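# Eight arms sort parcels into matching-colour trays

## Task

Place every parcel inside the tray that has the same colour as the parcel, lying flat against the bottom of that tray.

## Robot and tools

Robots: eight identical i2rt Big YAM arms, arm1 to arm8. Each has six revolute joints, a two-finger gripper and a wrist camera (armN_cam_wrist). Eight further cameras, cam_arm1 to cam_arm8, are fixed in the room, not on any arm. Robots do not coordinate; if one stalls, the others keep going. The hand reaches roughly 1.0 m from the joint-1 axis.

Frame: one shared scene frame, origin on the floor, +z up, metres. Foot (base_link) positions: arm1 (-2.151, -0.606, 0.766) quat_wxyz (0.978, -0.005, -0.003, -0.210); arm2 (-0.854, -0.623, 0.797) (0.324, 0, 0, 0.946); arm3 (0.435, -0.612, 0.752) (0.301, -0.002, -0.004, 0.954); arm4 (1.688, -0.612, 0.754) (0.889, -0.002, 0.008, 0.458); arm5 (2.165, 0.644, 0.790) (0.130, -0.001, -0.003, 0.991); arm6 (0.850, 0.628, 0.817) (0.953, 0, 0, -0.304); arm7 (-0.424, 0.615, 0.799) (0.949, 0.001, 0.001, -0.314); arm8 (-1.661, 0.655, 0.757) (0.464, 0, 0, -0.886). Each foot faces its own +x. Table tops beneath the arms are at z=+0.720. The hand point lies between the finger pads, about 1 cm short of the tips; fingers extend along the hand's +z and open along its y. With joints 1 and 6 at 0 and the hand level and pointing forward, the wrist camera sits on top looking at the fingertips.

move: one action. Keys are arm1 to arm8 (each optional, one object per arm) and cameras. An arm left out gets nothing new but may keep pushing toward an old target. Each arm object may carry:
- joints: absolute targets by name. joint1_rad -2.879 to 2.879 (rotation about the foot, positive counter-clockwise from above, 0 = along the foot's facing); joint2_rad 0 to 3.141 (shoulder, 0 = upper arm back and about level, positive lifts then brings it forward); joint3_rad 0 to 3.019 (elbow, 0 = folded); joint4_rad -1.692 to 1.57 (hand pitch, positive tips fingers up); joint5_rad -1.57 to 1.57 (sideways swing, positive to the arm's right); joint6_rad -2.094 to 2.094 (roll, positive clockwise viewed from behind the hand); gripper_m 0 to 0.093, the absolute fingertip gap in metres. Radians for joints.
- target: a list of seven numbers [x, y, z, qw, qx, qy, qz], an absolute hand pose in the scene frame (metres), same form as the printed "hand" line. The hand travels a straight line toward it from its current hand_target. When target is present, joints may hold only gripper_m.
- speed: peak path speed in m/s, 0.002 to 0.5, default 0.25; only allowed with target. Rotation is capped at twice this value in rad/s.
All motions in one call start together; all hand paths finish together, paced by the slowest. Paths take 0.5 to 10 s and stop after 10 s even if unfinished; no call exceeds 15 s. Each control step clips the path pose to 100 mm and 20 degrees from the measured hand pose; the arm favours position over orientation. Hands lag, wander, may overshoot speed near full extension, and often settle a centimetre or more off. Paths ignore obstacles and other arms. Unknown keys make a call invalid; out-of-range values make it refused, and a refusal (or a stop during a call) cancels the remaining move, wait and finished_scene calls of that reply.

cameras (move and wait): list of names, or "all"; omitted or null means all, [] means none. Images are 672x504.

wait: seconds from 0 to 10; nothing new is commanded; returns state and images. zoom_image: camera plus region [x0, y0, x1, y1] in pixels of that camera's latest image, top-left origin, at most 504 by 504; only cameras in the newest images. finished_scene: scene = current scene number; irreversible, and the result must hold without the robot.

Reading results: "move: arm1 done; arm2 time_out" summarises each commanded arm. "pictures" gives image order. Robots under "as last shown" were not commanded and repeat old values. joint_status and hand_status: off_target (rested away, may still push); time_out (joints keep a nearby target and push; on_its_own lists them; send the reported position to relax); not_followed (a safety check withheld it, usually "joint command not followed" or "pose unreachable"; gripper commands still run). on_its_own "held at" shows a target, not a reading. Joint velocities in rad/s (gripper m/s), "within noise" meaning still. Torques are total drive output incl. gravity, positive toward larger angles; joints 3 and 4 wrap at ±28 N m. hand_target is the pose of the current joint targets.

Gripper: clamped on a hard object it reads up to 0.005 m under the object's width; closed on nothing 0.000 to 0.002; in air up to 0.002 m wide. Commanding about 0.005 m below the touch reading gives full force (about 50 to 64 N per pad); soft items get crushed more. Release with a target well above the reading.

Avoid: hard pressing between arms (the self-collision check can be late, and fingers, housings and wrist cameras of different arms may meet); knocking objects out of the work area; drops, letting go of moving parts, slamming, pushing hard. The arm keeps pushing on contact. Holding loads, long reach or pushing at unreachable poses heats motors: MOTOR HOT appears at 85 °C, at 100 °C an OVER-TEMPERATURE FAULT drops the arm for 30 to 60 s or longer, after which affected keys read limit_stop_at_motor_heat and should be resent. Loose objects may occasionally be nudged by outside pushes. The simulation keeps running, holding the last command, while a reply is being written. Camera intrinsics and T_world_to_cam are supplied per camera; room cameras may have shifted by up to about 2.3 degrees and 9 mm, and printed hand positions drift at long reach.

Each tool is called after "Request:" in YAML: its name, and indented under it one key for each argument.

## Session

Request:
move:

Scene clock: 0.00 s.
Joint torques (N m): no reading
Heat: arm1: hottest joint2_rad 30 °C; arm2: hottest joint2_rad 31 °C; arm3: hottest joint2_rad 32 °C; arm4: hottest joint3_rad 35 °C; arm5: hottest joint3_rad 33 °C; arm6: hottest joint2_rad 32 °C; arm7: hottest joint3_rad 36 °C; arm8: hottest joint2_rad 31 °C.
Joint velocities: within noise
arm1.joint_positions: joint1_rad=+0.458 joint2_rad=+0.456 joint3_rad=+1.438 joint4_rad=-1.139 joint5_rad=+0.063 joint6_rad=-0.074 gripper_m=+0.09396
arm1.joint_status: not commanded
arm1.hand: x=-1.9866 y=-0.6052 z=+1.4040 quat_wxyz=(-0.650, +0.024, -0.759, +0.041) (m; scene frame)
arm1.hand_target: x=-1.9921 y=-0.6053 z=+1.4119 quat_wxyz=(-0.658, +0.023, -0.752, +0.041) (m; scene frame)
arm1.hand_status: not commanded
arm2.joint_positions: joint1_rad=-0.133 joint2_rad=+0.490 joint3_rad=+1.431 joint4_rad=-1.371 joint5_rad=+0.122 joint6_rad=+0.254 gripper_m=+0.09396
arm2.joint_status: not commanded
arm2.hand: x=-0.9557 y=-0.4897 z=+1.3731 quat_wxyz=(-0.193, +0.711, -0.448, -0.506) (m; scene frame)
arm2.hand_target: x=-0.9532 y=-0.4923 z=+1.3817 quat_wxyz=(-0.195, +0.705, -0.446, -0.516) (m; scene frame)
arm2.hand_status: not commanded
arm3.joint_positions: joint1_rad=+0.288 joint2_rad=+0.566 joint3_rad=+1.355 joint4_rad=-1.309 joint5_rad=+0.227 joint6_rad=-0.408 gripper_m=+0.09396
arm3.joint_status: not commanded
arm3.hand: x=+0.2384 y=-0.5089 z=+1.2929 quat_wxyz=(-0.272, +0.862, -0.018, -0.428) (m; scene frame)
arm3.hand_target: x=+0.2407 y=-0.5098 z=+1.3061 quat_wxyz=(-0.276, +0.854, -0.020, -0.440) (m; scene frame)
arm3.hand_status: not commanded
arm4.joint_positions: joint1_rad=-0.202 joint2_rad=+0.526 joint3_rad=+1.372 joint4_rad=-1.530 joint5_rad=+0.176 joint6_rad=+0.279 gripper_m=+0.09396
arm4.joint_status: not commanded
arm4.hand: x=+1.8391 y=-0.5129 z=+1.2624 quat_wxyz=(-0.405, +0.175, -0.887, -0.138) (m; scene frame)
arm4.hand_target: x=+1.8372 y=-0.5146 z=+1.2716 quat_wxyz=(-0.414, +0.173, -0.882, -0.143) (m; scene frame)
arm4.hand_status: not commanded
arm5.joint_positions: joint1_rad=+0.150 joint2_rad=+0.484 joint3_rad=+1.403 joint4_rad=-1.356 joint5_rad=-0.018 joint6_rad=+0.258 gripper_m=+0.09396
arm5.joint_status: not commanded
arm5.hand: x=+1.9905 y=+0.6571 z=+1.3561 quat_wxyz=(+0.044, +0.831, -0.149, -0.534) (m; scene frame)
arm5.hand_target: x=+1.9935 y=+0.6567 z=+1.3668 quat_wxyz=(+0.045, +0.825, -0.147, -0.545) (m; scene frame)
arm5.hand_status: not commanded
arm6.joint_positions: joint1_rad=+0.005 joint2_rad=+0.600 joint3_rad=+1.377 joint4_rad=-1.425 joint5_rad=+0.198 joint6_rad=-0.419 gripper_m=+0.09396
arm6.joint_status: not commanded
arm6.hand: x=+1.0055 y=+0.4776 z=+1.3387 quat_wxyz=(-0.341, -0.130, -0.883, +0.295) (m; scene frame)
arm6.hand_target: x=+1.0039 y=+0.4787 z=+1.3519 quat_wxyz=(-0.354, -0.130, -0.876, +0.302) (m; scene frame)
arm6.hand_status: not commanded
arm7.joint_positions: joint1_rad=-0.316 joint2_rad=+0.535 joint3_rad=+1.368 joint4_rad=-1.177 joint5_rad=-0.073 joint6_rad=-0.126 gripper_m=+0.09396
arm7.joint_status: not commanded
arm7.hand: x=-0.2873 y=+0.4416 z=+1.3804 quat_wxyz=(-0.508, -0.311, -0.757, +0.270) (m; scene frame)
arm7.hand_target: x=-0.2897 y=+0.4449 z=+1.3917 quat_wxyz=(-0.517, -0.307, -0.750, +0.275) (m; scene frame)
arm7.hand_status: not commanded
arm8.joint_positions: joint1_rad=+0.154 joint2_rad=+0.581 joint3_rad=+1.368 joint4_rad=-1.211 joint5_rad=-0.224 joint6_rad=+0.370 gripper_m=+0.09396
arm8.joint_status: not commanded
arm8.hand: x=-1.7287 y=+0.4302 z=+1.3236 quat_wxyz=(-0.435, -0.755, -0.361, +0.333) (m; scene frame)
arm8.hand_target: x=-1.7273 y=+0.4330 z=+1.3347 quat_wxyz=(-0.441, -0.748, -0.360, +0.341) (m; scene frame)
arm8.hand_status: not commanded
pictures: arm1_cam_wrist, arm2_cam_wrist, arm3_cam_wrist, arm4_cam_wrist, arm5_cam_wrist, arm6_cam_wrist, arm7_cam_wrist, arm8_cam_wrist, cam_arm1, cam_arm2, cam_arm3, cam_arm4, cam_arm5, cam_arm6, cam_arm7, cam_arm8
camera_calibration:
arm1_cam_wrist: T_world_to_cam=[[-0.0151899, -0.996953, 0.076509, -0.739945], [-0.693604, -0.0446081, -0.718974, -0.390757], [0.720196, -0.0639881, -0.690813, 2.48858], [0, 0, 0, 1]] pos_world=[-2.07453, -0.595882, 1.49481]
arm2_cam_wrist: T_world_to_cam=[[0.840398, 0.511513, -0.179125, 1.29842], [0.377955, -0.790013, -0.482731, 0.641545], [-0.388434, 0.337985, -0.857254, 1.09193], [0, 0, 0, 1]] pos_world=[-0.909517, -0.526384, 1.47834]
arm3_cam_wrist: T_world_to_cam=[[0.273517, 0.847801, 0.454336, -0.222297], [0.935917, -0.125599, -0.329066, 0.144225], [-0.221918, 0.515226, -0.827825, 1.50942], [0, 0, 0, 1]] pos_world=[0.260787, -0.571114, 1.39799]
arm4_cam_wrist: T_world_to_cam=[[0.421855, -0.902681, -0.084888, -1.1342], [-0.884829, -0.389463, -0.255726, 1.75509], [0.197778, 0.182991, -0.963015, 1.07074], [0, 0, 0, 1]] pos_world=[1.81965, -0.536211, 1.38368]
arm5_cam_wrist: T_world_to_cam=[[0.208912, 0.948065, -0.239849, -0.712488], [0.828489, -0.301889, -0.471666, -0.803489], [-0.519578, -0.100176, -0.84853, 2.37481], [0, 0, 0, 1]] pos_world=[2.04843, 0.67082, 1.46523]
arm6_cam_wrist: T_world_to_cam=[[-0.428817, -0.788123, 0.441564, 0.214993], [-0.903379, 0.371489, -0.214249, 1.0236], [0.00481816, -0.490773, -0.871274, 1.52024], [0, 0, 0, 1]] pos_world=[1.00957, 0.535277, 1.44892]
arm7_cam_wrist: T_world_to_cam=[[-0.747697, -0.654596, 0.111593, -0.082968], [-0.585602, 0.570766, -0.575584, 0.380558], [0.313082, -0.495711, -0.810093, 1.54839], [0, 0, 0, 1]] pos_world=[-0.323954, 0.496036, 1.48264]
arm8_cam_wrist: T_world_to_cam=[[-0.833849, 0.353228, -0.424177, -1.03093], [0.527182, 0.737406, -0.422271, 1.15734], [0.163633, -0.575728, -0.8011, 1.71143], [0, 0, 0, 1]] pos_world=[-1.74981, 0.496045, 1.42244]

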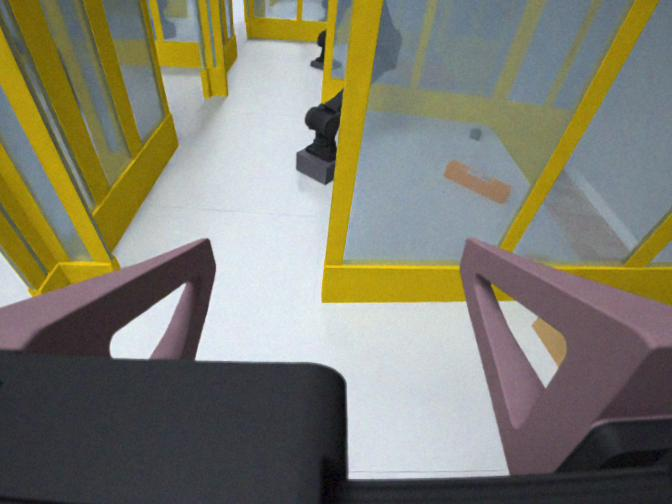

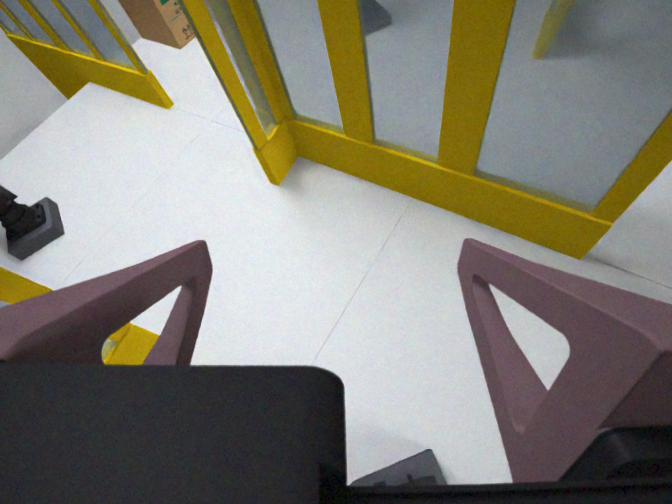

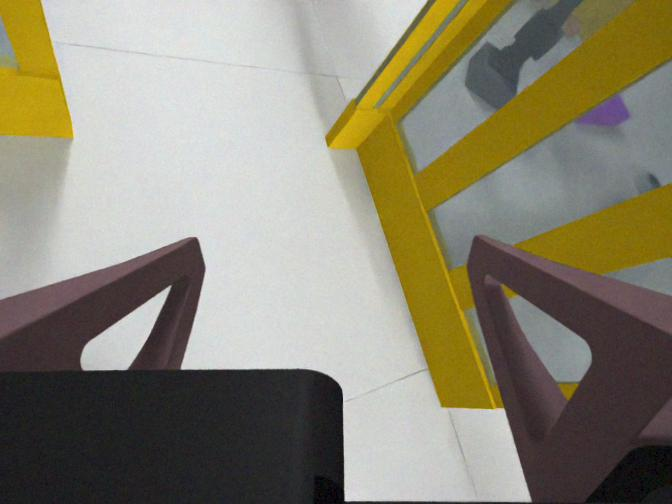

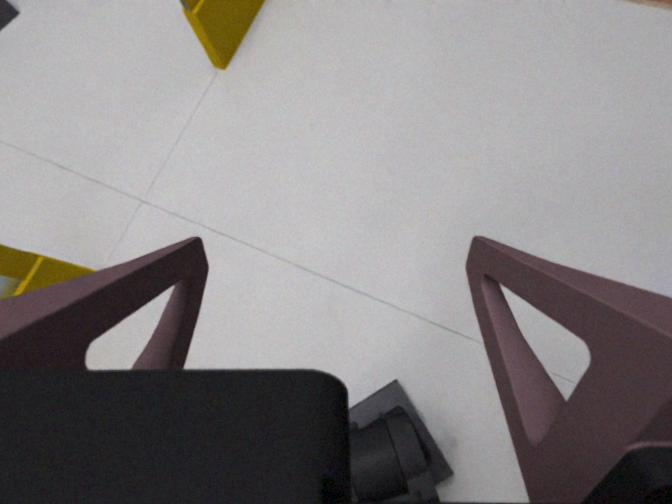

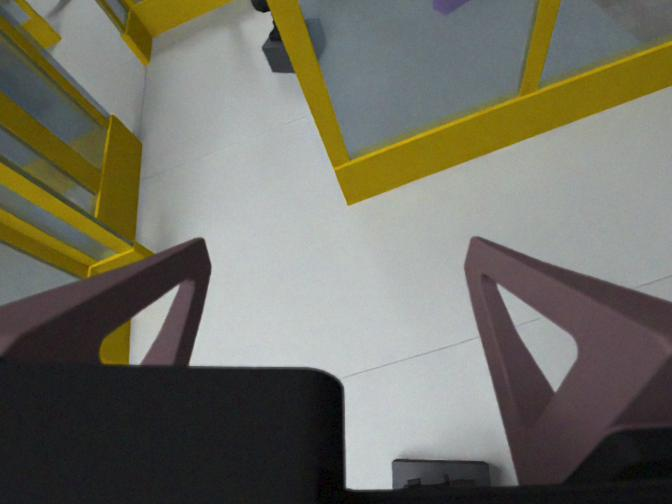

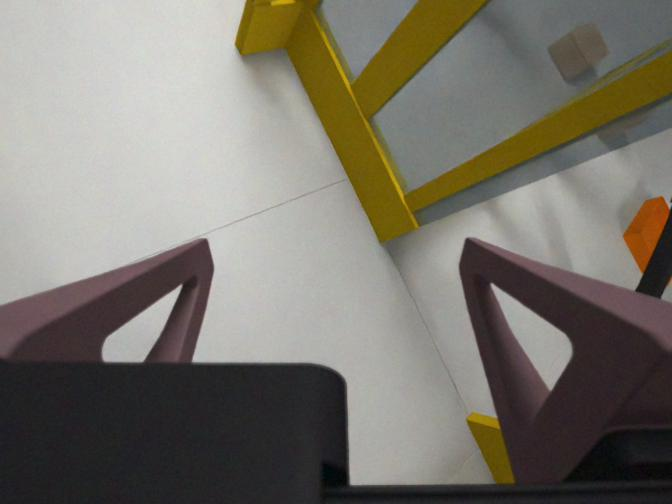

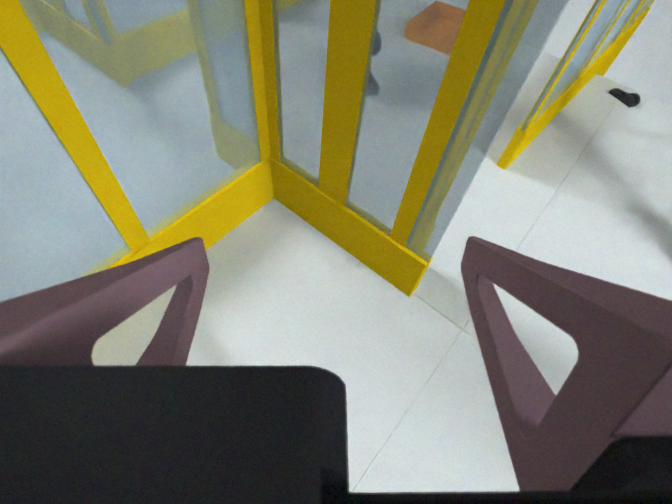

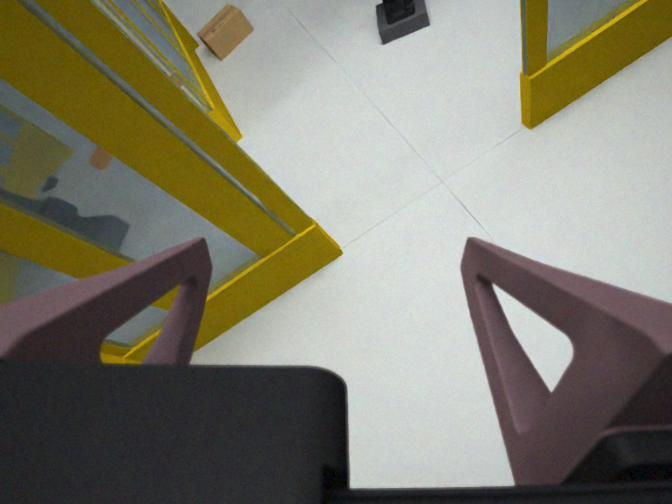

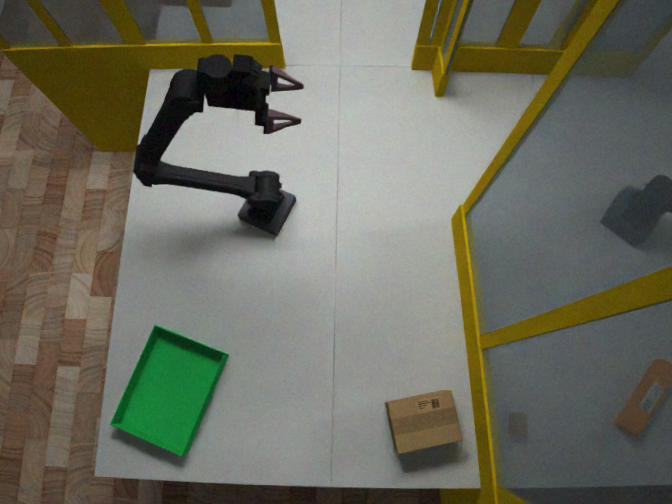

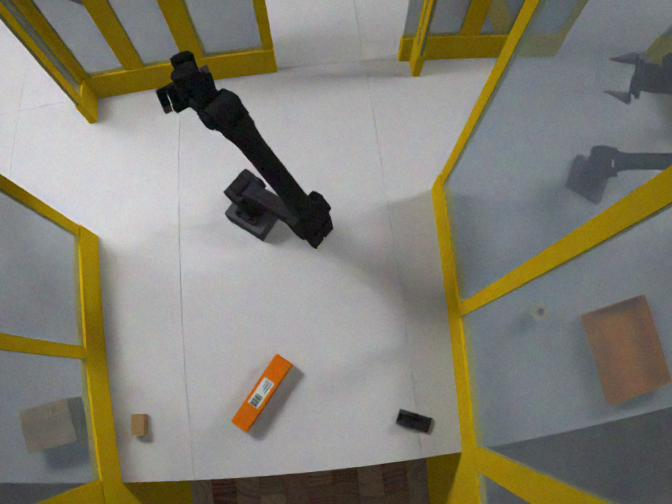

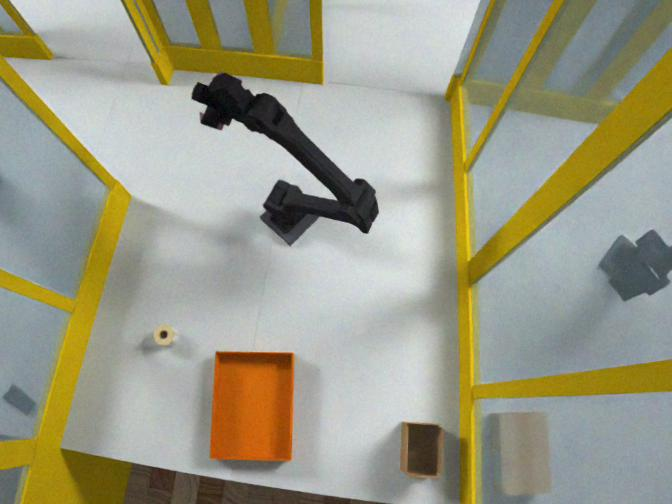

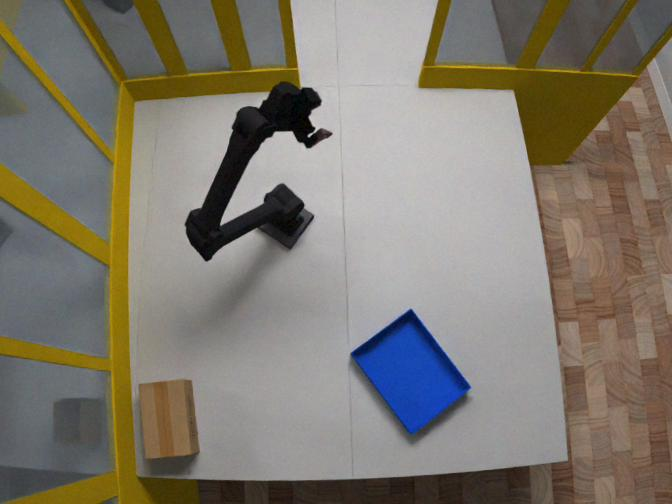

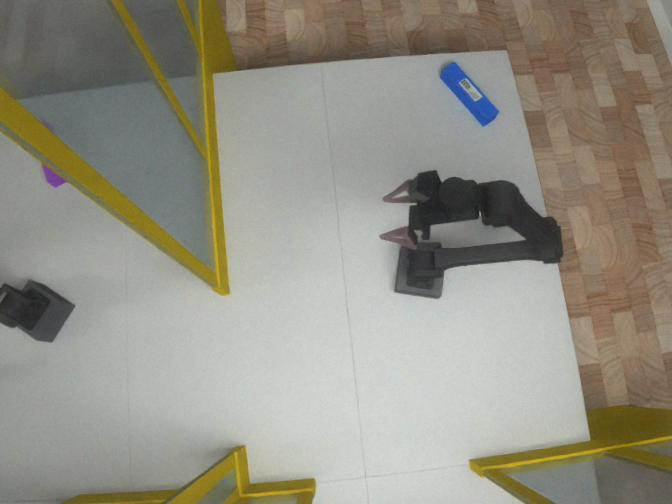

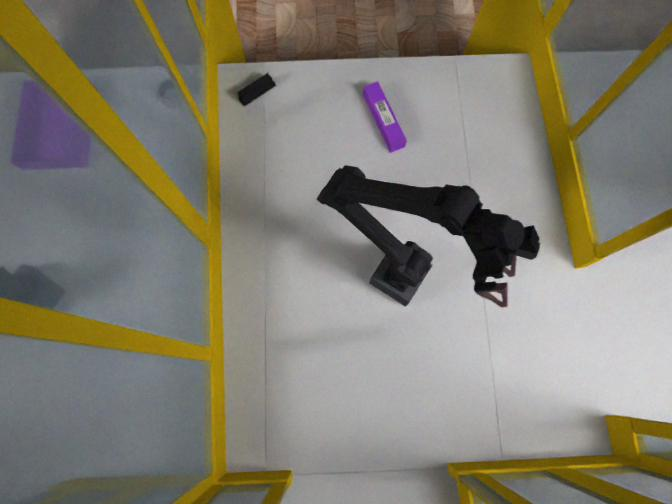

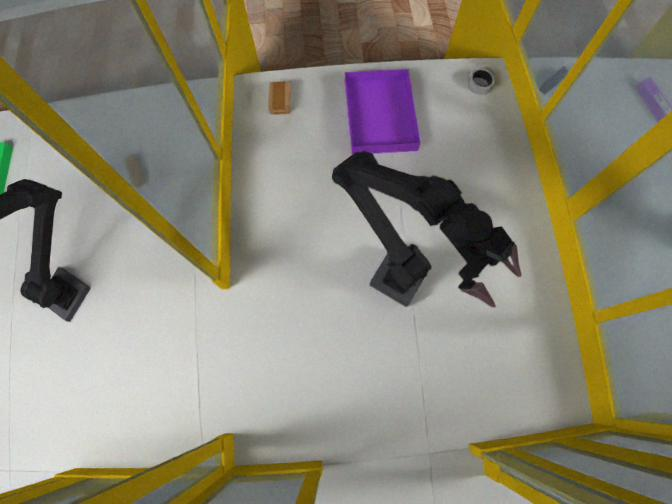

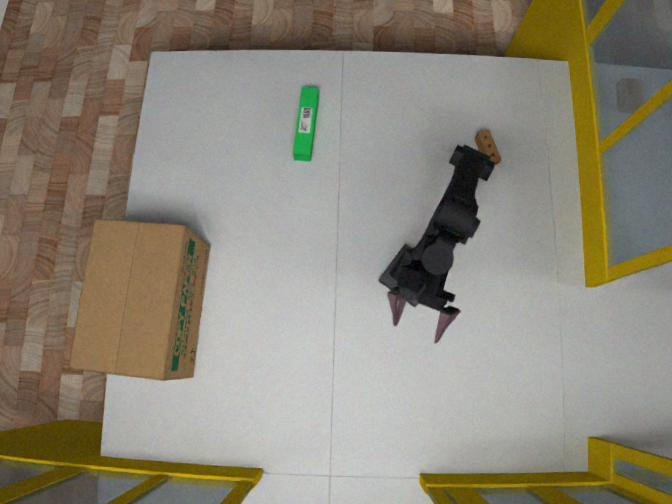

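Request:
move:
  arm2: {"joints":{"joint2_rad":1.44,"joint3_rad":1.46,"joint4_rad":-1.58,"joint5_rad":0,"joint6_rad":0}}
  arm5: {"joints":{"joint2_rad":1.44,"joint3_rad":1.46,"joint4_rad":-1.58,"joint5_rad":0,"joint6_rad":0}}
  arm6: {"joints":{"joint2_rad":1.44,"joint3_rad":1.46,"joint4_rad":-1.58,"joint5_rad":0,"joint6_rad":0}}
  arm8: {"joints":{"joint1_rad":-1.935}}
  cameras: []

Request:
move:
  arm2: {"joints":{"joint1_rad":2.17}}
  arm5: {"joints":{"joint1_rad":-1.72}}
  arm6: {"joints":{"joint1_rad":2.206}}
  arm8: {"joints":{"joint2_rad":1.44,"joint3_rad":1.46,"joint4_rad":-1.58,"joint5_rad":0,"joint6_rad":0}}
  cameras: ["arm2_cam_wrist","arm5_cam_wrist","arm6_cam_wrist","arm8_cam_wrist"]

Scene clock: 67.13 s.
Joint torques (N m): arm1=[1.08 5.77 7.53 2.02 0.1 0.02] | arm2=[0.21 -13.74 9.77 0.2 -0.13 -0.19] | arm3=[-0.62 1.26 10.18 1.59 -0.05 0] | arm4=[-0.03 3.43 9.96 1.77 0.01 0.03] | arm5=[-0.97 -9.76 8.1 -0.16 -0.03 -0.14] | arm6=[-0.62 -8.29 10.48 -0.14 -0.02 0.01] | arm7=[-0.44 1.61 10.47 1.62 -0.09 0.12] | arm8=[1.49 2.96 10.52 1.54 -0.14 -0.07]
Heat: arm1: hottest joint3_rad 32 °C; arm2: hottest joint3_rad 36 °C; arm3: hottest joint3_rad 33 °C; arm4: hottest joint3_rad 41 °C; arm5: hottest joint3_rad 36 °C; arm6: hottest joint3_rad 34 °C; arm7: hottest joint3_rad 45 °C; arm8: hottest joint3_rad 37 °C.
move: arm2 done; arm5 done; arm6 done; arm8 done
Joint velocities: within noise
arm1, arm3, arm4, arm7: as last shown
arm2.joint_positions: joint1_rad=-0.133 joint2_rad=+1.441 joint3_rad=+1.443 joint4_rad=-1.571 joint5_rad=+0.003 joint6_rad=+0.014 gripper_m=+0.09396
arm2.joint_status: all done
arm2.hand: x=-1.1497 y=-0.3214 z=+1.0673 quat_wxyz=(-0.002, +0.920, -0.393, +0.000) (m; scene frame)
arm2.hand_target: x=-1.1514 y=-0.3205 z=+1.0744 quat_wxyz=(-0.003, +0.922, -0.386, -0.005) (m; scene frame)
arm2.hand_status: not commanded
arm5.joint_positions: joint1_rad=+0.150 joint2_rad=+1.448 joint3_rad=+1.441 joint4_rad=-1.568 joint5_rad=-0.002 joint6_rad=+0.010 gripper_m=+0.09396
arm5.joint_status: all done
arm5.hand: x=+1.7427 y=+0.6896 z=+1.0552 quat_wxyz=(-0.002, +0.998, -0.060, +0.004) (m; scene frame)
arm5.hand_target: x=+1.7420 y=+0.6899 z=+1.0656 quat_wxyz=(-0.004, +0.998, -0.055, -0.004) (m; scene frame)
arm5.hand_status: not commanded
arm6.joint_positions: joint1_rad=+0.005 joint2_rad=+1.436 joint3_rad=+1.434 joint4_rad=-1.571 joint5_rad=+0.002 joint6_rad=-0.009 gripper_m=+0.09396
arm6.joint_status: all done
arm6.hand: x=+1.1935 y=+0.3864 z=+1.0852 quat_wxyz=(+0.002, -0.297, -0.955, +0.000) (m; scene frame)
arm6.hand_target: x=+1.1973 y=+0.3841 z=+1.0936 quat_wxyz=(-0.005, -0.301, -0.953, +0.002) (m; scene frame)
arm6.hand_status: not commanded
arm8.joint_positions: joint1_rad=-1.929 joint2_rad=+0.581 joint3_rad=+1.368 joint4_rad=-1.211 joint5_rad=-0.223 joint6_rad=+0.370 gripper_m=+0.09398
arm8.joint_status: all done
arm8.hand: x=-1.8245 y=+0.8254 z=+1.3232 quat_wxyz=(+0.068, -0.693, +0.470, +0.542) (m; scene frame)
arm8.hand_target: x=-1.8217 y=+0.8237 z=+1.3343 quat_wxyz=(+0.073, -0.687, +0.466, +0.552) (m; scene frame)
arm8.hand_status: not commanded
pictures: none
No camera images: "cameras" was empty.

Scene clock: 69.67 s.
Joint torques (N m): arm1=[1.55 5.71 7.6 1.91 0.09 0.02] | arm2=[-0.03 -13.8 9.78 0.2 0.06 -0.17] | arm3=[-0.56 1.32 10.15 1.62 -0.05 0] | arm4=[-0.03 3.43 9.95 1.77 0.01 0.03] | arm5=[-0.5 -9.23 8.17 -0.1 -0.19 -0.14] | arm6=[-1.2 -8.23 10.48 -0.13 0.1 -0.01] | arm7=[-0.21 1.61 10.41 1.61 -0.09 0.12] | arm8=[1.55 -11.46 11.77 -0.61 0.04 -0.1]
Heat: arm1: hottest joint3_rad 32 °C; arm2: hottest joint3_rad 37 °C; arm3: hottest joint3_rad 33 °C; arm4: hottest joint3_rad 41 °C; arm5: hottest joint3_rad 36 °C; arm6: hottest joint3_rad 35 °C; arm7: hottest joint3_rad 45 °C; arm8: hottest joint3_rad 37 °C.
move: arm2 done; arm5 done; arm6 done; arm8 done
Joint velocities: within noise
arm1, arm3, arm4, arm7: as last shown
arm2.joint_positions: joint1_rad=+2.173 joint2_rad=+1.441 joint3_rad=+1.443 joint4_rad=-1.571 joint5_rad=-0.001 joint6_rad=+0.011 gripper_m=+0.09399
arm2.joint_status: all done
arm2.hand: x=-0.8789 y=-1.0450 z=+1.0665 quat_wxyz=(+0.001, +0.731, +0.682, +0.000) (m; scene frame)
arm2.hand_target: x=-0.8806 y=-1.0467 z=+1.0736 quat_wxyz=(+0.003, +0.729, +0.685, -0.004) (m; scene frame)
arm2.hand_status: not commanded
arm5.joint_positions: joint1_rad=-1.723 joint2_rad=+1.448 joint3_rad=+1.441 joint4_rad=-1.568 joint5_rad=+0.001 joint6_rad=+0.008 gripper_m=+0.09398
arm5.joint_status: all done
arm5.hand: x=+2.3345 y=+1.0302 z=+1.0595 quat_wxyz=(-0.002, +0.544, -0.839, +0.000) (m; scene frame)
arm5.hand_target: x=+2.3333 y=+1.0314 z=+1.0699 quat_wxyz=(-0.008, +0.548, -0.836, -0.005) (m; scene frame)
arm5.hand_status: not commanded
arm6.joint_positions: joint1_rad=+2.215 joint2_rad=+1.436 joint3_rad=+1.434 joint4_rad=-1.571 joint5_rad=-0.002 joint6_rad=-0.008 gripper_m=+0.09398
arm6.joint_status: all done
arm6.hand: x=+0.8397 y=+1.0479 z=+1.0853 quat_wxyz=(+0.001, +0.719, -0.695, +0.000) (m; scene frame)
arm6.hand_target: x=+0.8435 y=+1.0525 z=+1.0938 quat_wxyz=(-0.004, +0.713, -0.701, -0.004) (m; scene frame)
arm6.hand_status: not commanded
arm8.joint_positions: joint1_rad=-1.929 joint2_rad=+1.444 joint3_rad=+1.440 joint4_rad=-1.570 joint5_rad=-0.004 joint6_rad=+0.008 gripper_m=+0.09398
arm8.joint_status: all done
arm8.hand: x=-1.9020 y=+1.0027 z=+1.0246 quat_wxyz=(-0.003, -0.884, +0.467, -0.001) (m; scene frame)
arm8.hand_target: x=-1.9004 y=+1.0058 z=+1.0337 quat_wxyz=(+0.002, -0.885, +0.466, +0.004) (m; scene frame)
arm8.hand_status: not commanded
pictures: arm2_cam_wrist, arm5_cam_wrist, arm6_cam_wrist, arm8_cam_wrist
camera_calibration:
arm2_cam_wrist: T_world_to_cam=[[-0.997134, 0.0748067, 0.0112682, -0.811434], [0.0673317, 0.809678, 0.582999, 0.287959], [0.0344886, 0.582087, -0.812395, 1.62556], [0, 0, 0, 1]] pos_world=[-0.884561, -1.11867, 1.16186]
arm5_cam_wrist: T_world_to_cam=[[0.907811, -0.419312, 0.00760794, -1.69425], [-0.348907, -0.745071, 0.568448, 0.987365], [-0.232688, -0.518698, -0.822684, 2.07332], [0, 0, 0, 1]] pos_world=[2.365, 1.10067, 1.15731]
arm6_cam_wrist: T_world_to_cam=[[0.999163, 0.0406067, 0.00490342, -0.888349], [0.0303338, -0.816082, 0.577139, 0.209204], [0.0274373, -0.576507, -0.816631, 1.59169], [0, 0, 0, 1]] pos_world=[0.837588, 1.12442, 1.18344]
arm8_cam_wrist: T_world_to_cam=[[0.829449, 0.5584, -0.0142898, 1.03333], [0.456232, -0.662486, 0.594108, 0.927619], [0.322283, -0.499302, -0.804258, 2.05822], [0, 0, 0, 1]] pos_world=[-1.94363, 1.0652, 1.119]

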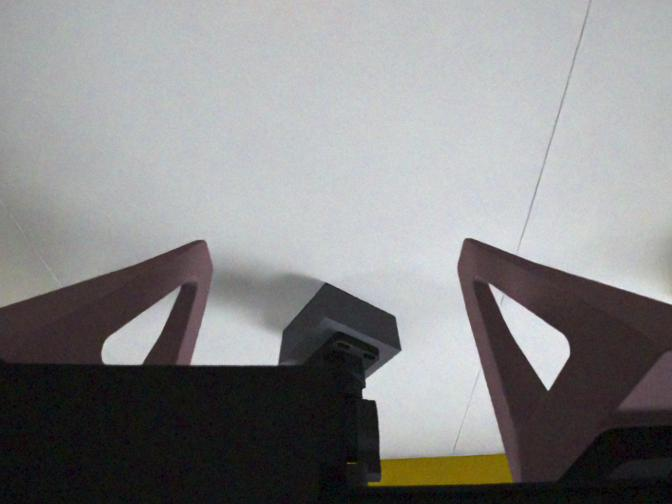

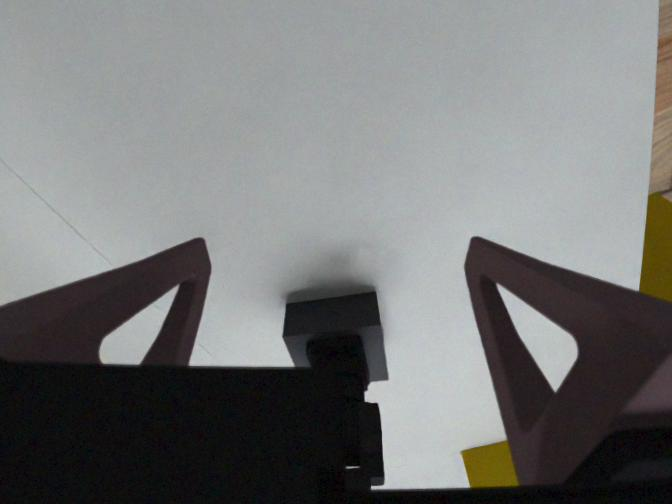

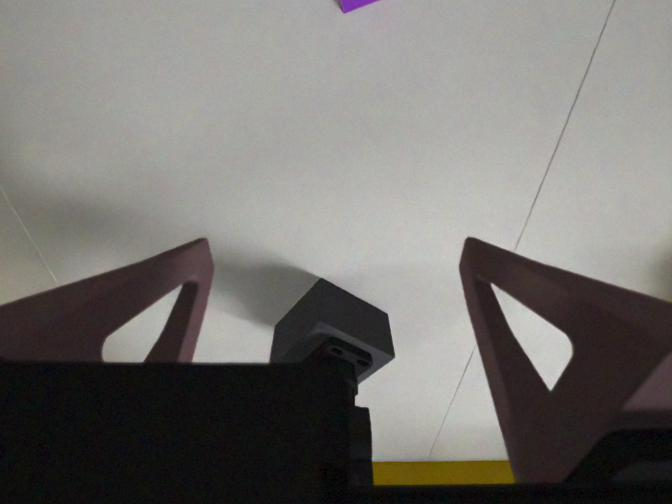

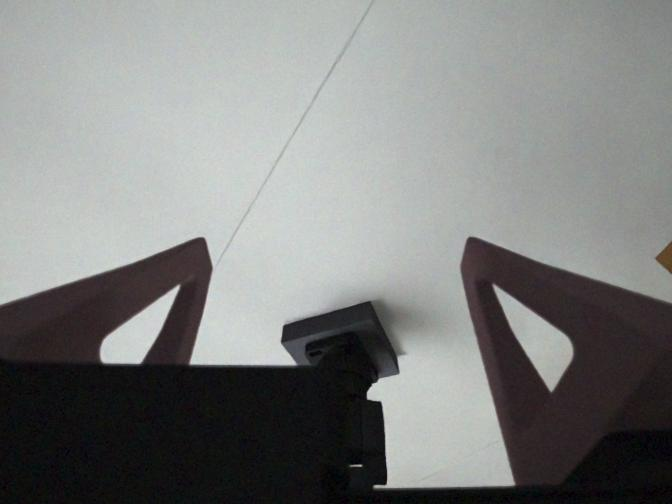

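Request:
move:
  arm2: {"target":[-0.889,-1.236,0.91,0,0.891,0.454,0]}
  arm5: {"target":[2.45,1.296,0.91,0,0.879,-0.477,0]}
  arm6: {"target":[0.839,1.282,0.91,0,0.804,-0.595,0]}
  arm8: {"target":[-2.018,1.174,0.91,0,0.676,-0.737,0]}
  cameras: ["arm2_cam_wrist","arm5_cam_wrist","arm6_cam_wrist","arm8_cam_wrist"]

Scene clock: 79.43 s.
Joint torques (N m): arm1=[1.26 5.71 7.56 2.03 0.1 0.02] | arm2=[0.38 -21.19 11.48 0.58 0.08 0.11] | arm3=[-0.67 1.2 10.17 1.59 -0.05 0.01] | arm4=[-0.03 3.43 9.96 1.77 0.01 0.03] | arm5=[-0.21 -20.01 10.15 -0.16 -0.29 -0.17] | arm6=[-1.2 -15.44 12.37 0.01 0.04 -0.19] | arm7=[-0.26 1.49 10.43 1.59 -0.09 0.11] | arm8=[2.02 -18.26 14.48 -0.46 0.1 0.04]
Heat: arm1: hottest joint3_rad 32 °C; arm2: hottest joint3_rad 38 °C; arm3: hottest joint3_rad 33 °C; arm4: hottest joint3_rad 41 °C; arm5: hottest joint3_rad 37 °C; arm6: hottest joint3_rad 36 °C; arm7: hottest joint3_rad 45 °C; arm8: hottest joint3_rad 38 °C.
move: arm2 off_target; arm5 off_target; arm6 off_target; arm8 off_target
Joint velocities: within noise
arm1, arm3, arm4, arm7: as last shown
arm2.joint_positions: joint1_rad=+2.173 joint2_rad=+1.984 joint3_rad=+1.724 joint4_rad=-1.342 joint5_rad=-0.001 joint6_rad=+0.558 gripper_m=+0.09399
arm2.joint_status: not commanded
arm2.hand: x=-0.8892 y=-1.2196 z=+0.9029 quat_wxyz=(-0.014, +0.888, +0.459, +0.009) (m; scene frame)
arm2.hand_target: x=-0.8890 y=-1.2353 z=+0.9103 quat_wxyz=(+0.000, +0.891, +0.454, +0.000) (m; scene frame)
arm2.hand_status: off_target (0.018 m and 2.0 deg from the pose sent, 0.247 m and 32.0 deg at the start)
arm5.joint_positions: joint1_rad=-1.723 joint2_rad=+2.320 joint3_rad=+2.279 joint4_rad=-1.569 joint5_rad=+0.001 joint6_rad=-0.978 gripper_m=+0.09399
arm5.joint_status: not commanded
arm5.hand: x=+2.4467 y=+1.2858 z=+0.8958 quat_wxyz=(+0.015, +0.876, -0.482, +0.002) (m; scene frame)
arm5.hand_target: x=+2.4496 y=+1.2953 z=+0.9101 quat_wxyz=(-0.001, +0.879, -0.477, +0.000) (m; scene frame)
arm5.hand_status: off_target (0.018 m and 1.9 deg from the pose sent, 0.326 m and 57.2 deg at the start)
arm6.joint_positions: joint1_rad=+2.215 joint2_rad=+2.112 joint3_rad=+1.866 joint4_rad=-1.361 joint5_rad=+0.000 joint6_rad=-0.269 gripper_m=+0.09398
arm6.joint_status: not commanded
arm6.hand: x=+0.8343 y=+1.2645 z=+0.8983 quat_wxyz=(+0.015, +0.803, -0.595, +0.011) (m; scene frame)
arm6.hand_target: x=+0.8392 y=+1.2811 z=+0.9102 quat_wxyz=(+0.000, +0.804, -0.595, +0.000) (m; scene frame)
arm6.hand_status: off_target (0.022 m and 2.1 deg from the pose sent, 0.292 m and 15.1 deg at the start)
arm8.joint_positions: joint1_rad=-1.929 joint2_rad=+2.006 joint3_rad=+1.863 joint4_rad=-1.451 joint5_rad=-0.003 joint6_rad=+0.682 gripper_m=+0.09398
arm8.joint_status: not commanded
arm8.hand: x=-2.0117 y=+1.1609 z=+0.9018 quat_wxyz=(-0.004, -0.680, +0.733, -0.012) (m; scene frame)
arm8.hand_target: x=-2.0176 y=+1.1735 z=+0.9101 quat_wxyz=(+0.000, -0.676, +0.737, +0.001) (m; scene frame)
arm8.hand_status: off_target (0.017 m and 1.6 deg from the pose sent, 0.236 m and 39.2 deg at the start)
pictures: arm2_cam_wrist, arm5_cam_wrist, arm6_cam_wrist, arm8_cam_wrist
camera_calibration:
arm2_cam_wrist: T_world_to_cam=[[-0.81275, 0.581909, 0.0286266, -0.0399936], [0.477221, 0.636737, 0.605662, 0.658518], [0.334213, 0.505913, -0.795207, 1.75276], [0, 0, 0, 1]] pos_world=[-0.932557, -1.28277, 0.996111]
arm5_cam_wrist: T_world_to_cam=[[0.850439, 0.525733, -0.0189179, -2.73872], [0.435272, -0.683, 0.586558, -0.70461], [0.295452, -0.507066, -0.809687, 0.778474], [0, 0, 0, 1]] pos_world=[2.40581, 1.35332, 0.991803]
arm6_cam_wrist: T_world_to_cam=[[0.954744, 0.297406, -0.00364204, -1.17081], [0.239132, -0.760274, 0.603986, 0.225145], [0.17686, -0.577523, -0.796986, 1.42297], [0, 0, 0, 1]] pos_world=[0.812317, 1.34118, 0.993839]
arm8_cam_wrist: T_world_to_cam=[[0.9967, -0.0811369, 0.00249682, 2.09801], [-0.0659153, -0.790997, 0.60826, 0.241465], [-0.0473773, -0.606417, -0.793734, 1.44504], [0, 0, 0, 1]] pos_world=[-2.0067, 1.23752, 0.994866]

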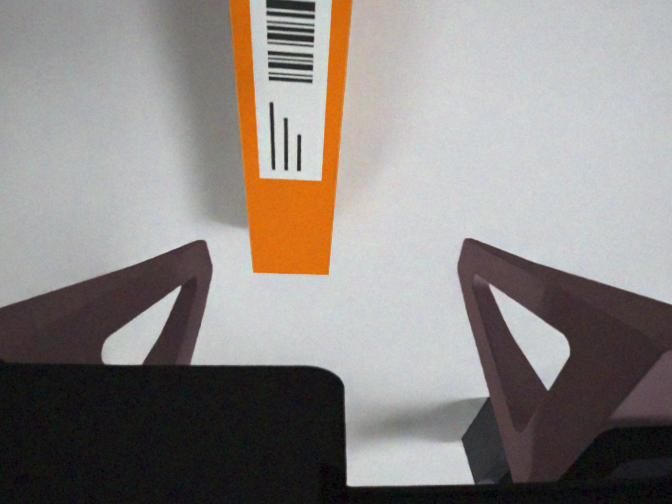

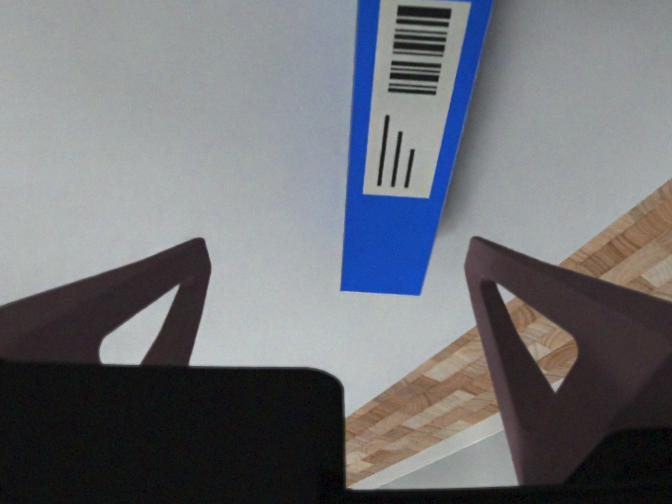

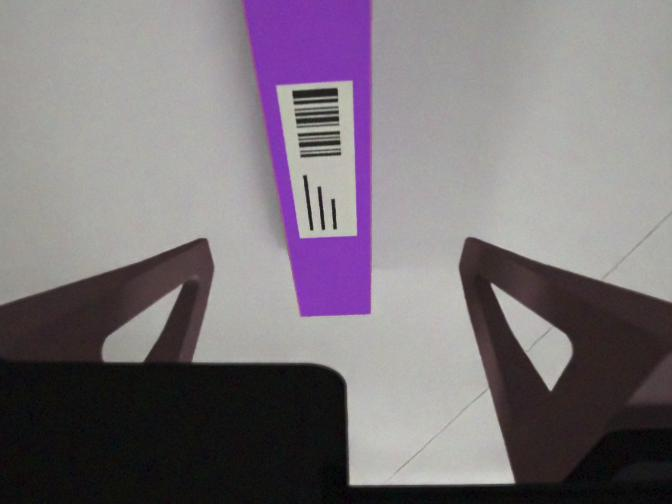

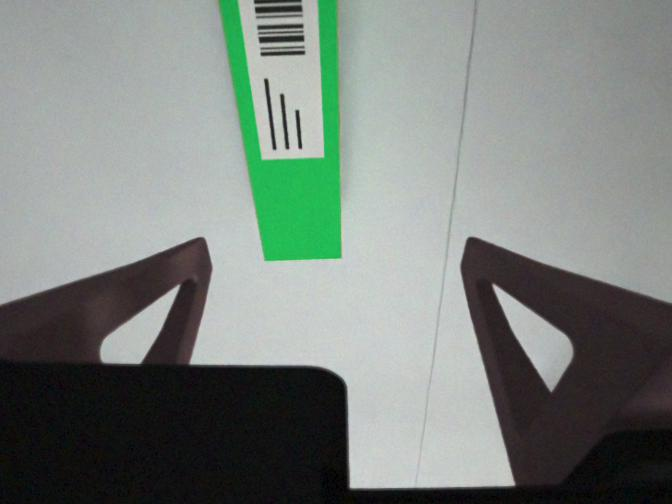

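Request:
move:
  arm1: {"joints":{"joint2_rad":1.44,"joint3_rad":1.46,"joint4_rad":-1.58,"joint5_rad":0,"joint6_rad":0}}
  arm3: {"joints":{"joint2_rad":1.44,"joint3_rad":1.46,"joint4_rad":-1.58,"joint5_rad":0,"joint6_rad":0}}
  arm4: {"joints":{"joint2_rad":1.44,"joint3_rad":1.46,"joint4_rad":-1.58,"joint5_rad":0,"joint6_rad":0}}
  arm7: {"joints":{"joint2_rad":1.44,"joint3_rad":1.46,"joint4_rad":-1.58,"joint5_rad":0,"joint6_rad":0}}
  arm2: {"target":[-0.881,-1.249,0.82,0,0.906,0.424,0]}
  arm5: {"target":[2.475,1.321,0.82,0,0.863,-0.505,0]}
  arm6: {"target":[0.834,1.243,0.82,0,0.8215,-0.570,0]}
  arm8: {"target":[-2.038,1.198,0.82,0,0.686,-0.728,0]}
  cameras: ["arm2_cam_wrist","arm5_cam_wrist","arm6_cam_wrist","arm8_cam_wrist"]

Request:
move:
  arm1: {"joints":{"joint1_rad":-1.548}}
  arm3: {"joints":{"joint1_rad":2.14}}
  arm4: {"joints":{"joint1_rad":-1.88}}
  arm7: {"joints":{"joint1_rad":2.163}}
  cameras: []

Scene clock: 165.93 s.
Joint torques (N m): arm1=[1.32 -9.99 9.87 -0.06 -0.03 0.06] | arm2=[0.73 -23.53 8.36 0.87 0.09 0.08] | arm3=[-0.56 -14.15 11.15 -0.32 -0.27 0.13] | arm4=[-0.03 -9.23 11.66 -0.21 -0.15 -0.04] | arm5=[-1.9 -22.71 10.15 0.18 -0.3 0.01] | arm6=[-0.5 -15.97 7.47 0.53 0.03 -0.18] | arm7=[-0.38 -10.17 12.26 -0.29 0.09 0.21] | arm8=[2.08 -21.6 13.46 0.08 0.08 -0.09]
Heat: arm1: hottest joint3_rad 34 °C; arm2: hottest joint3_rad 43 °C; arm3: hottest joint3_rad 34 °C; arm4: hottest joint3_rad 43 °C; arm5: hottest joint3_rad 42 °C; arm6: hottest joint3_rad 40 °C; arm7: hottest joint3_rad 48 °C; arm8: hottest joint3_rad 46 °C.
move: arm1 done; arm2 done; arm3 done; arm4 done; arm5 off_target; arm6 done; arm7 done; arm8 off_target
Joint velocities: within noise
arm1.joint_positions: joint1_rad=+0.458 joint2_rad=+1.435 joint3_rad=+1.445 joint4_rad=-1.568 joint5_rad=+0.003 joint6_rad=-0.008 gripper_m=+0.09396
arm1.joint_status: all done
arm1.hand: x=-1.7297 y=-0.5900 z=+1.0401 quat_wxyz=(-0.008, +0.021, -1.000, +0.007) (m; scene frame)
arm1.hand_target: x=-1.7283 y=-0.5894 z=+1.0437 quat_wxyz=(-0.007, +0.017, -1.000, +0.005) (m; scene frame)
arm1.hand_status: not commanded
arm2.joint_positions: joint1_rad=+2.183 joint2_rad=+2.110 joint3_rad=+1.698 joint4_rad=-1.175 joint5_rad=-0.001 joint6_rad=+0.639 gripper_m=+0.09399
arm2.joint_status: not commanded
arm2.hand: x=-0.8844 y=-1.2427 z=+0.8186 quat_wxyz=(-0.007, +0.904, +0.427, +0.005) (m; scene frame)
arm2.hand_target: x=-0.8810 y=-1.2490 z=+0.8201 quat_wxyz=(+0.000, +0.906, +0.424, +0.000) (m; scene frame)
arm2.hand_status: done (0.007 m and 1.1 deg from the pose sent, 0.088 m and 4.9 deg at the start)
arm3.joint_positions: joint1_rad=+0.288 joint2_rad=+1.452 joint3_rad=+1.436 joint4_rad=-1.568 joint5_rad=+0.004 joint6_rad=-0.016 gripper_m=+0.09396
arm3.joint_status: all done
arm3.hand: x=+0.0330 y=-0.4781 z=+1.0131 quat_wxyz=(-0.004, +0.988, -0.153, +0.009) (m; scene frame)
arm3.hand_target: x=+0.0316 y=-0.4785 z=+1.0267 quat_wxyz=(-0.004, +0.987, -0.161, -0.003) (m; scene frame)
arm3.hand_status: not commanded
arm4.joint_positions: joint1_rad=-0.202 joint2_rad=+1.430 joint3_rad=+1.443 joint4_rad=-1.569 joint5_rad=+0.002 joint6_rad=+0.009 gripper_m=+0.09396
arm4.joint_status: all done
arm4.hand: x=+1.9999 y=-0.3222 z=+1.0215 quat_wxyz=(+0.000, +0.362, -0.932, +0.001) (m; scene frame)
arm4.hand_target: x=+2.0017 y=-0.3200 z=+1.0237 quat_wxyz=(+0.002, +0.366, -0.931, +0.000) (m; scene frame)
arm4.hand_status: not commanded
arm5.joint_positions: joint1_rad=-1.734 joint2_rad=+2.508 joint3_rad=+2.349 joint4_rad=-1.488 joint5_rad=+0.001 joint6_rad=-0.952 gripper_m=+0.09399
arm5.joint_status: not commanded
arm5.hand: x=+2.4638 y=+1.3053 z=+0.7900 quat_wxyz=(+0.034, +0.867, -0.498, +0.004) (m; scene frame)
arm5.hand_target: x=+2.4743 y=+1.3194 z=+0.8205 quat_wxyz=(+0.000, +0.863, -0.505, +0.000) (m; scene frame)
arm5.hand_status: off_target (0.036 m and 4.1 deg from the pose sent, 0.088 m and 3.5 deg at the start)
arm6.joint_positions: joint1_rad=+2.215 joint2_rad=+2.112 joint3_rad=+1.638 joint4_rad=-1.115 joint5_rad=+0.000 joint6_rad=-0.321 gripper_m=+0.09398
arm6.joint_status: not commanded
arm6.hand: x=+0.8350 y=+1.2386 z=+0.8169 quat_wxyz=(+0.007, +0.818, -0.574, +0.005) (m; scene frame)
arm6.hand_target: x=+0.8341 y=+1.2430 z=+0.8200 quat_wxyz=(+0.000, +0.822, -0.570, +0.000) (m; scene frame)
arm6.hand_status: done (0.005 m and 1.2 deg from the pose sent, 0.081 m and 4.2 deg at the start)
arm7.joint_positions: joint1_rad=-0.316 joint2_rad=+1.437 joint3_rad=+1.436 joint4_rad=-1.570 joint5_rad=-0.004 joint6_rad=-0.010 gripper_m=+0.09396
arm7.joint_status: all done
arm7.hand: x=-0.1808 y=+0.2706 z=+1.0671 quat_wxyz=(+0.000, -0.456, -0.890, -0.002) (m; scene frame)
arm7.hand_target: x=-0.1791 y=+0.2672 z=+1.0747 quat_wxyz=(-0.004, -0.460, -0.888, +0.001) (m; scene frame)
arm7.hand_status: not commanded
arm8.joint_positions: joint1_rad=-1.929 joint2_rad=+2.165 joint3_rad=+1.864 joint4_rad=-1.324 joint5_rad=-0.003 joint6_rad=+0.675 gripper_m=+0.09398
arm8.joint_status: not commanded
arm8.hand: x=-2.0266 y=+1.1825 z=+0.8042 quat_wxyz=(-0.006, -0.682, +0.731, -0.027) (m; scene frame)
arm8.hand_target: x=-2.0374 y=+1.1972 z=+0.8205 quat_wxyz=(+0.000, -0.686, +0.728, +0.000) (m; scene frame)
arm8.hand_status: off_target (0.025 m and 3.2 deg from the pose sent, 0.094 m and 1.7 deg at the start)
pictures: arm2_cam_wrist, arm5_cam_wrist, arm6_cam_wrist, arm8_cam_wrist
camera_calibration:
arm2_cam_wrist: T_world_to_cam=[[-0.769141, 0.638704, 0.0218897, 0.0943716], [0.523358, 0.609842, 0.595138, 0.737948], [0.366768, 0.469201, -0.803325, 1.68558], [0, 0, 0, 1]] pos_world=[-0.931843, -1.30118, 0.912822]
arm5_cam_wrist: T_world_to_cam=[[0.868991, 0.492384, -0.0491296, -2.74379], [0.418456, -0.678246, 0.604051, -0.615245], [0.264103, -0.545473, -0.79543, 0.813771], [0, 0, 0, 1]] pos_world=[2.42686, 1.3776, 0.884136]
arm6_cam_wrist: T_world_to_cam=[[0.938041, 0.346524, 0.000666685, -1.21443], [0.279662, -0.758178, 0.589029, 0.230218], [0.204618, -0.552347, -0.808112, 1.29778], [0, 0, 0, 1]] pos_world=[0.809256, 1.3122, 0.913953]
arm8_cam_wrist: T_world_to_cam=[[0.996993, -0.0743417, 0.0218635, 2.09184], [-0.0716059, -0.776013, 0.62664, 0.272808], [-0.0296191, -0.626321, -0.779002, 1.42764], [0, 0, 0, 1]] pos_world=[-2.02373, 1.26137, 0.89545]

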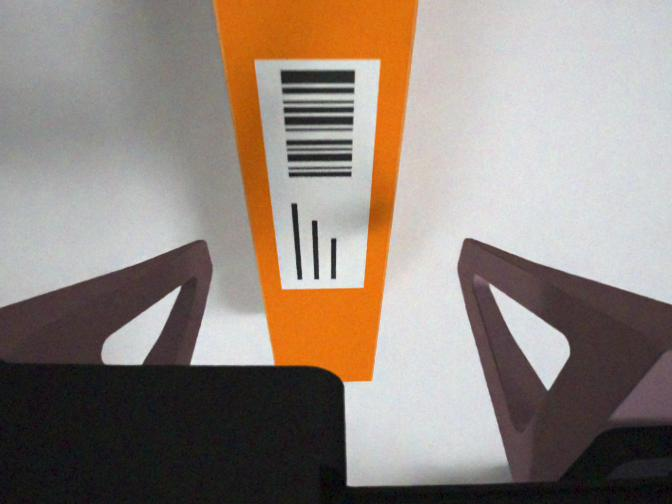

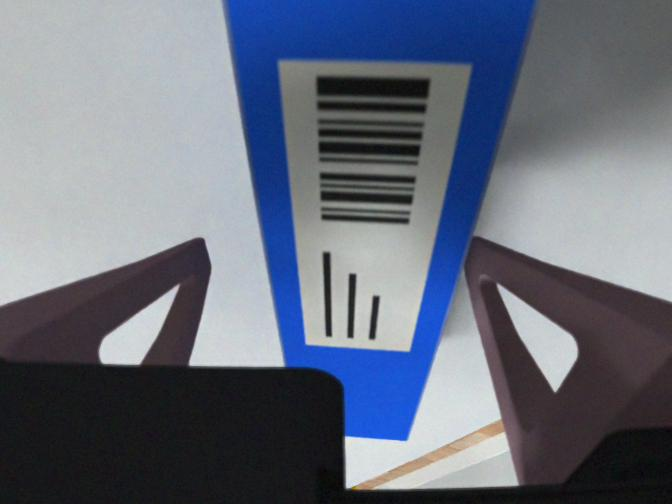

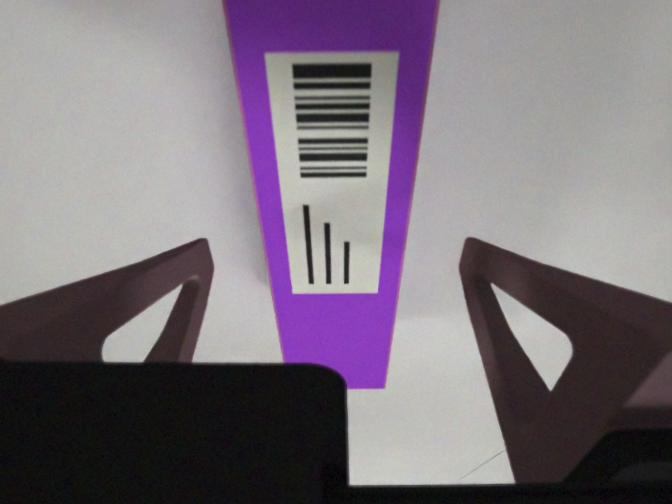

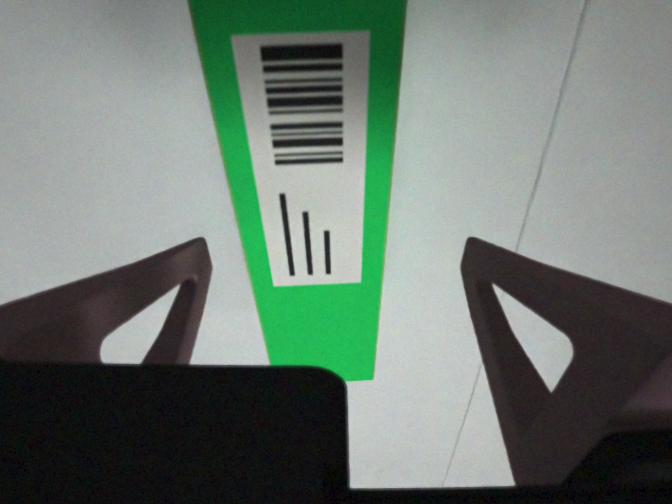

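Scene clock: 168.70 s.
Joint torques (N m): arm1=[2.26 -10.11 9.87 -0.05 -0.02 0.06] | arm2=[0.73 -23.53 8.36 0.87 0.09 0.07] | arm3=[-1.32 -14.39 11.23 -0.31 -0.08 0.11] | arm4=[0.73 -9 11.67 -0.17 -0.12 -0.02] | arm5=[-1.32 -22.95 10.04 0.16 -0.33 0.01] | arm6=[-0.5 -15.91 7.46 0.55 0.03 -0.18] | arm7=[-0.85 -9.64 12.23 -0.28 -0.01 0.2] | arm8=[2.14 -21.66 13.44 0.03 0.08 -0.09]
Heat: arm1: hottest joint3_rad 34 °C; arm2: hottest joint3_rad 43 °C; arm3: hottest joint3_rad 34 °C; arm4: hottest joint3_rad 43 °C; arm5: hottest joint3_rad 42 °C; arm6: hottest joint3_rad 40 °C; arm7: hottest joint3_rad 48 °C; arm8: hottest joint3_rad 45 °C.
move: arm1 done; arm3 done; arm4 done; arm7 done
Joint velocities: within noise
arm1.joint_positions: joint1_rad=-1.557 joint2_rad=+1.435 joint3_rad=+1.445 joint4_rad=-1.568 joint5_rad=+0.003 joint6_rad=-0.005 gripper_m=+0.09398
arm1.joint_status: all done
arm1.hand: x=-2.3214 y=-0.9907 z=+1.0423 quat_wxyz=(-0.008, -0.835, -0.551, +0.007) (m; scene frame)
arm1.hand_target: x=-2.3183 y=-0.9936 z=+1.0459 quat_wxyz=(-0.008, -0.834, -0.552, +0.006) (m; scene frame)
arm1.hand_status: not commanded
arm2, arm5, arm6, arm8: as last shown
arm2.joint_positions: joint1_rad=+2.183 joint2_rad=+2.110 joint3_rad=+1.698 joint4_rad=-1.175 joint5_rad=-0.001 joint6_rad=+0.640 gripper_m=+0.09399
arm3.joint_positions: joint1_rad=+2.150 joint2_rad=+1.452 joint3_rad=+1.436 joint4_rad=-1.568 joint5_rad=-0.001 joint6_rad=-0.014 gripper_m=+0.09398
arm3.joint_status: all done
arm3.hand: x=+0.4206 y=-1.0362 z=+1.0120 quat_wxyz=(-0.004, +0.713, +0.701, +0.009) (m; scene frame)
arm3.hand_target: x=+0.4159 y=-1.0372 z=+1.0256 quat_wxyz=(+0.004, +0.722, +0.692, +0.000) (m; scene frame)
arm3.hand_status: not commanded
arm4.joint_positions: joint1_rad=-1.891 joint2_rad=+1.430 joint3_rad=+1.443 joint4_rad=-1.569 joint5_rad=+0.002 joint6_rad=+0.007 gripper_m=+0.09398
arm4.joint_status: all done
arm4.hand: x=+1.9393 y=-0.9494 z=+1.0283 quat_wxyz=(-0.003, -0.455, -0.890, +0.011) (m; scene frame)
arm4.hand_target: x=+1.9449 y=-0.9488 z=+1.0305 quat_wxyz=(-0.002, -0.447, -0.894, +0.009) (m; scene frame)
arm4.hand_status: not commanded
arm5.joint_positions: joint1_rad=-1.734 joint2_rad=+2.508 joint3_rad=+2.349 joint4_rad=-1.488 joint5_rad=+0.001 joint6_rad=-0.951 gripper_m=+0.09399
arm5.hand: x=+2.4638 y=+1.3053 z=+0.7900 quat_wxyz=(+0.034, +0.866, -0.498, +0.004) (m; scene frame)
arm6.hand: x=+0.8350 y=+1.2386 z=+0.8169 quat_wxyz=(+0.007, +0.819, -0.574, +0.005) (m; scene frame)
arm7.joint_positions: joint1_rad=+2.168 joint2_rad=+1.437 joint3_rad=+1.436 joint4_rad=-1.570 joint5_rad=-0.002 joint6_rad=-0.008 gripper_m=+0.09398
arm7.joint_status: all done
arm7.hand: x=-0.4055 y=+1.0344 z=+1.0692 quat_wxyz=(-0.001, +0.695, -0.719, -0.002) (m; scene frame)
arm7.hand_target: x=-0.4031 y=+1.0379 z=+1.0769 quat_wxyz=(-0.005, +0.690, -0.724, -0.005) (m; scene frame)
arm7.hand_status: not commanded
pictures: none
No camera images: "cameras" was empty.


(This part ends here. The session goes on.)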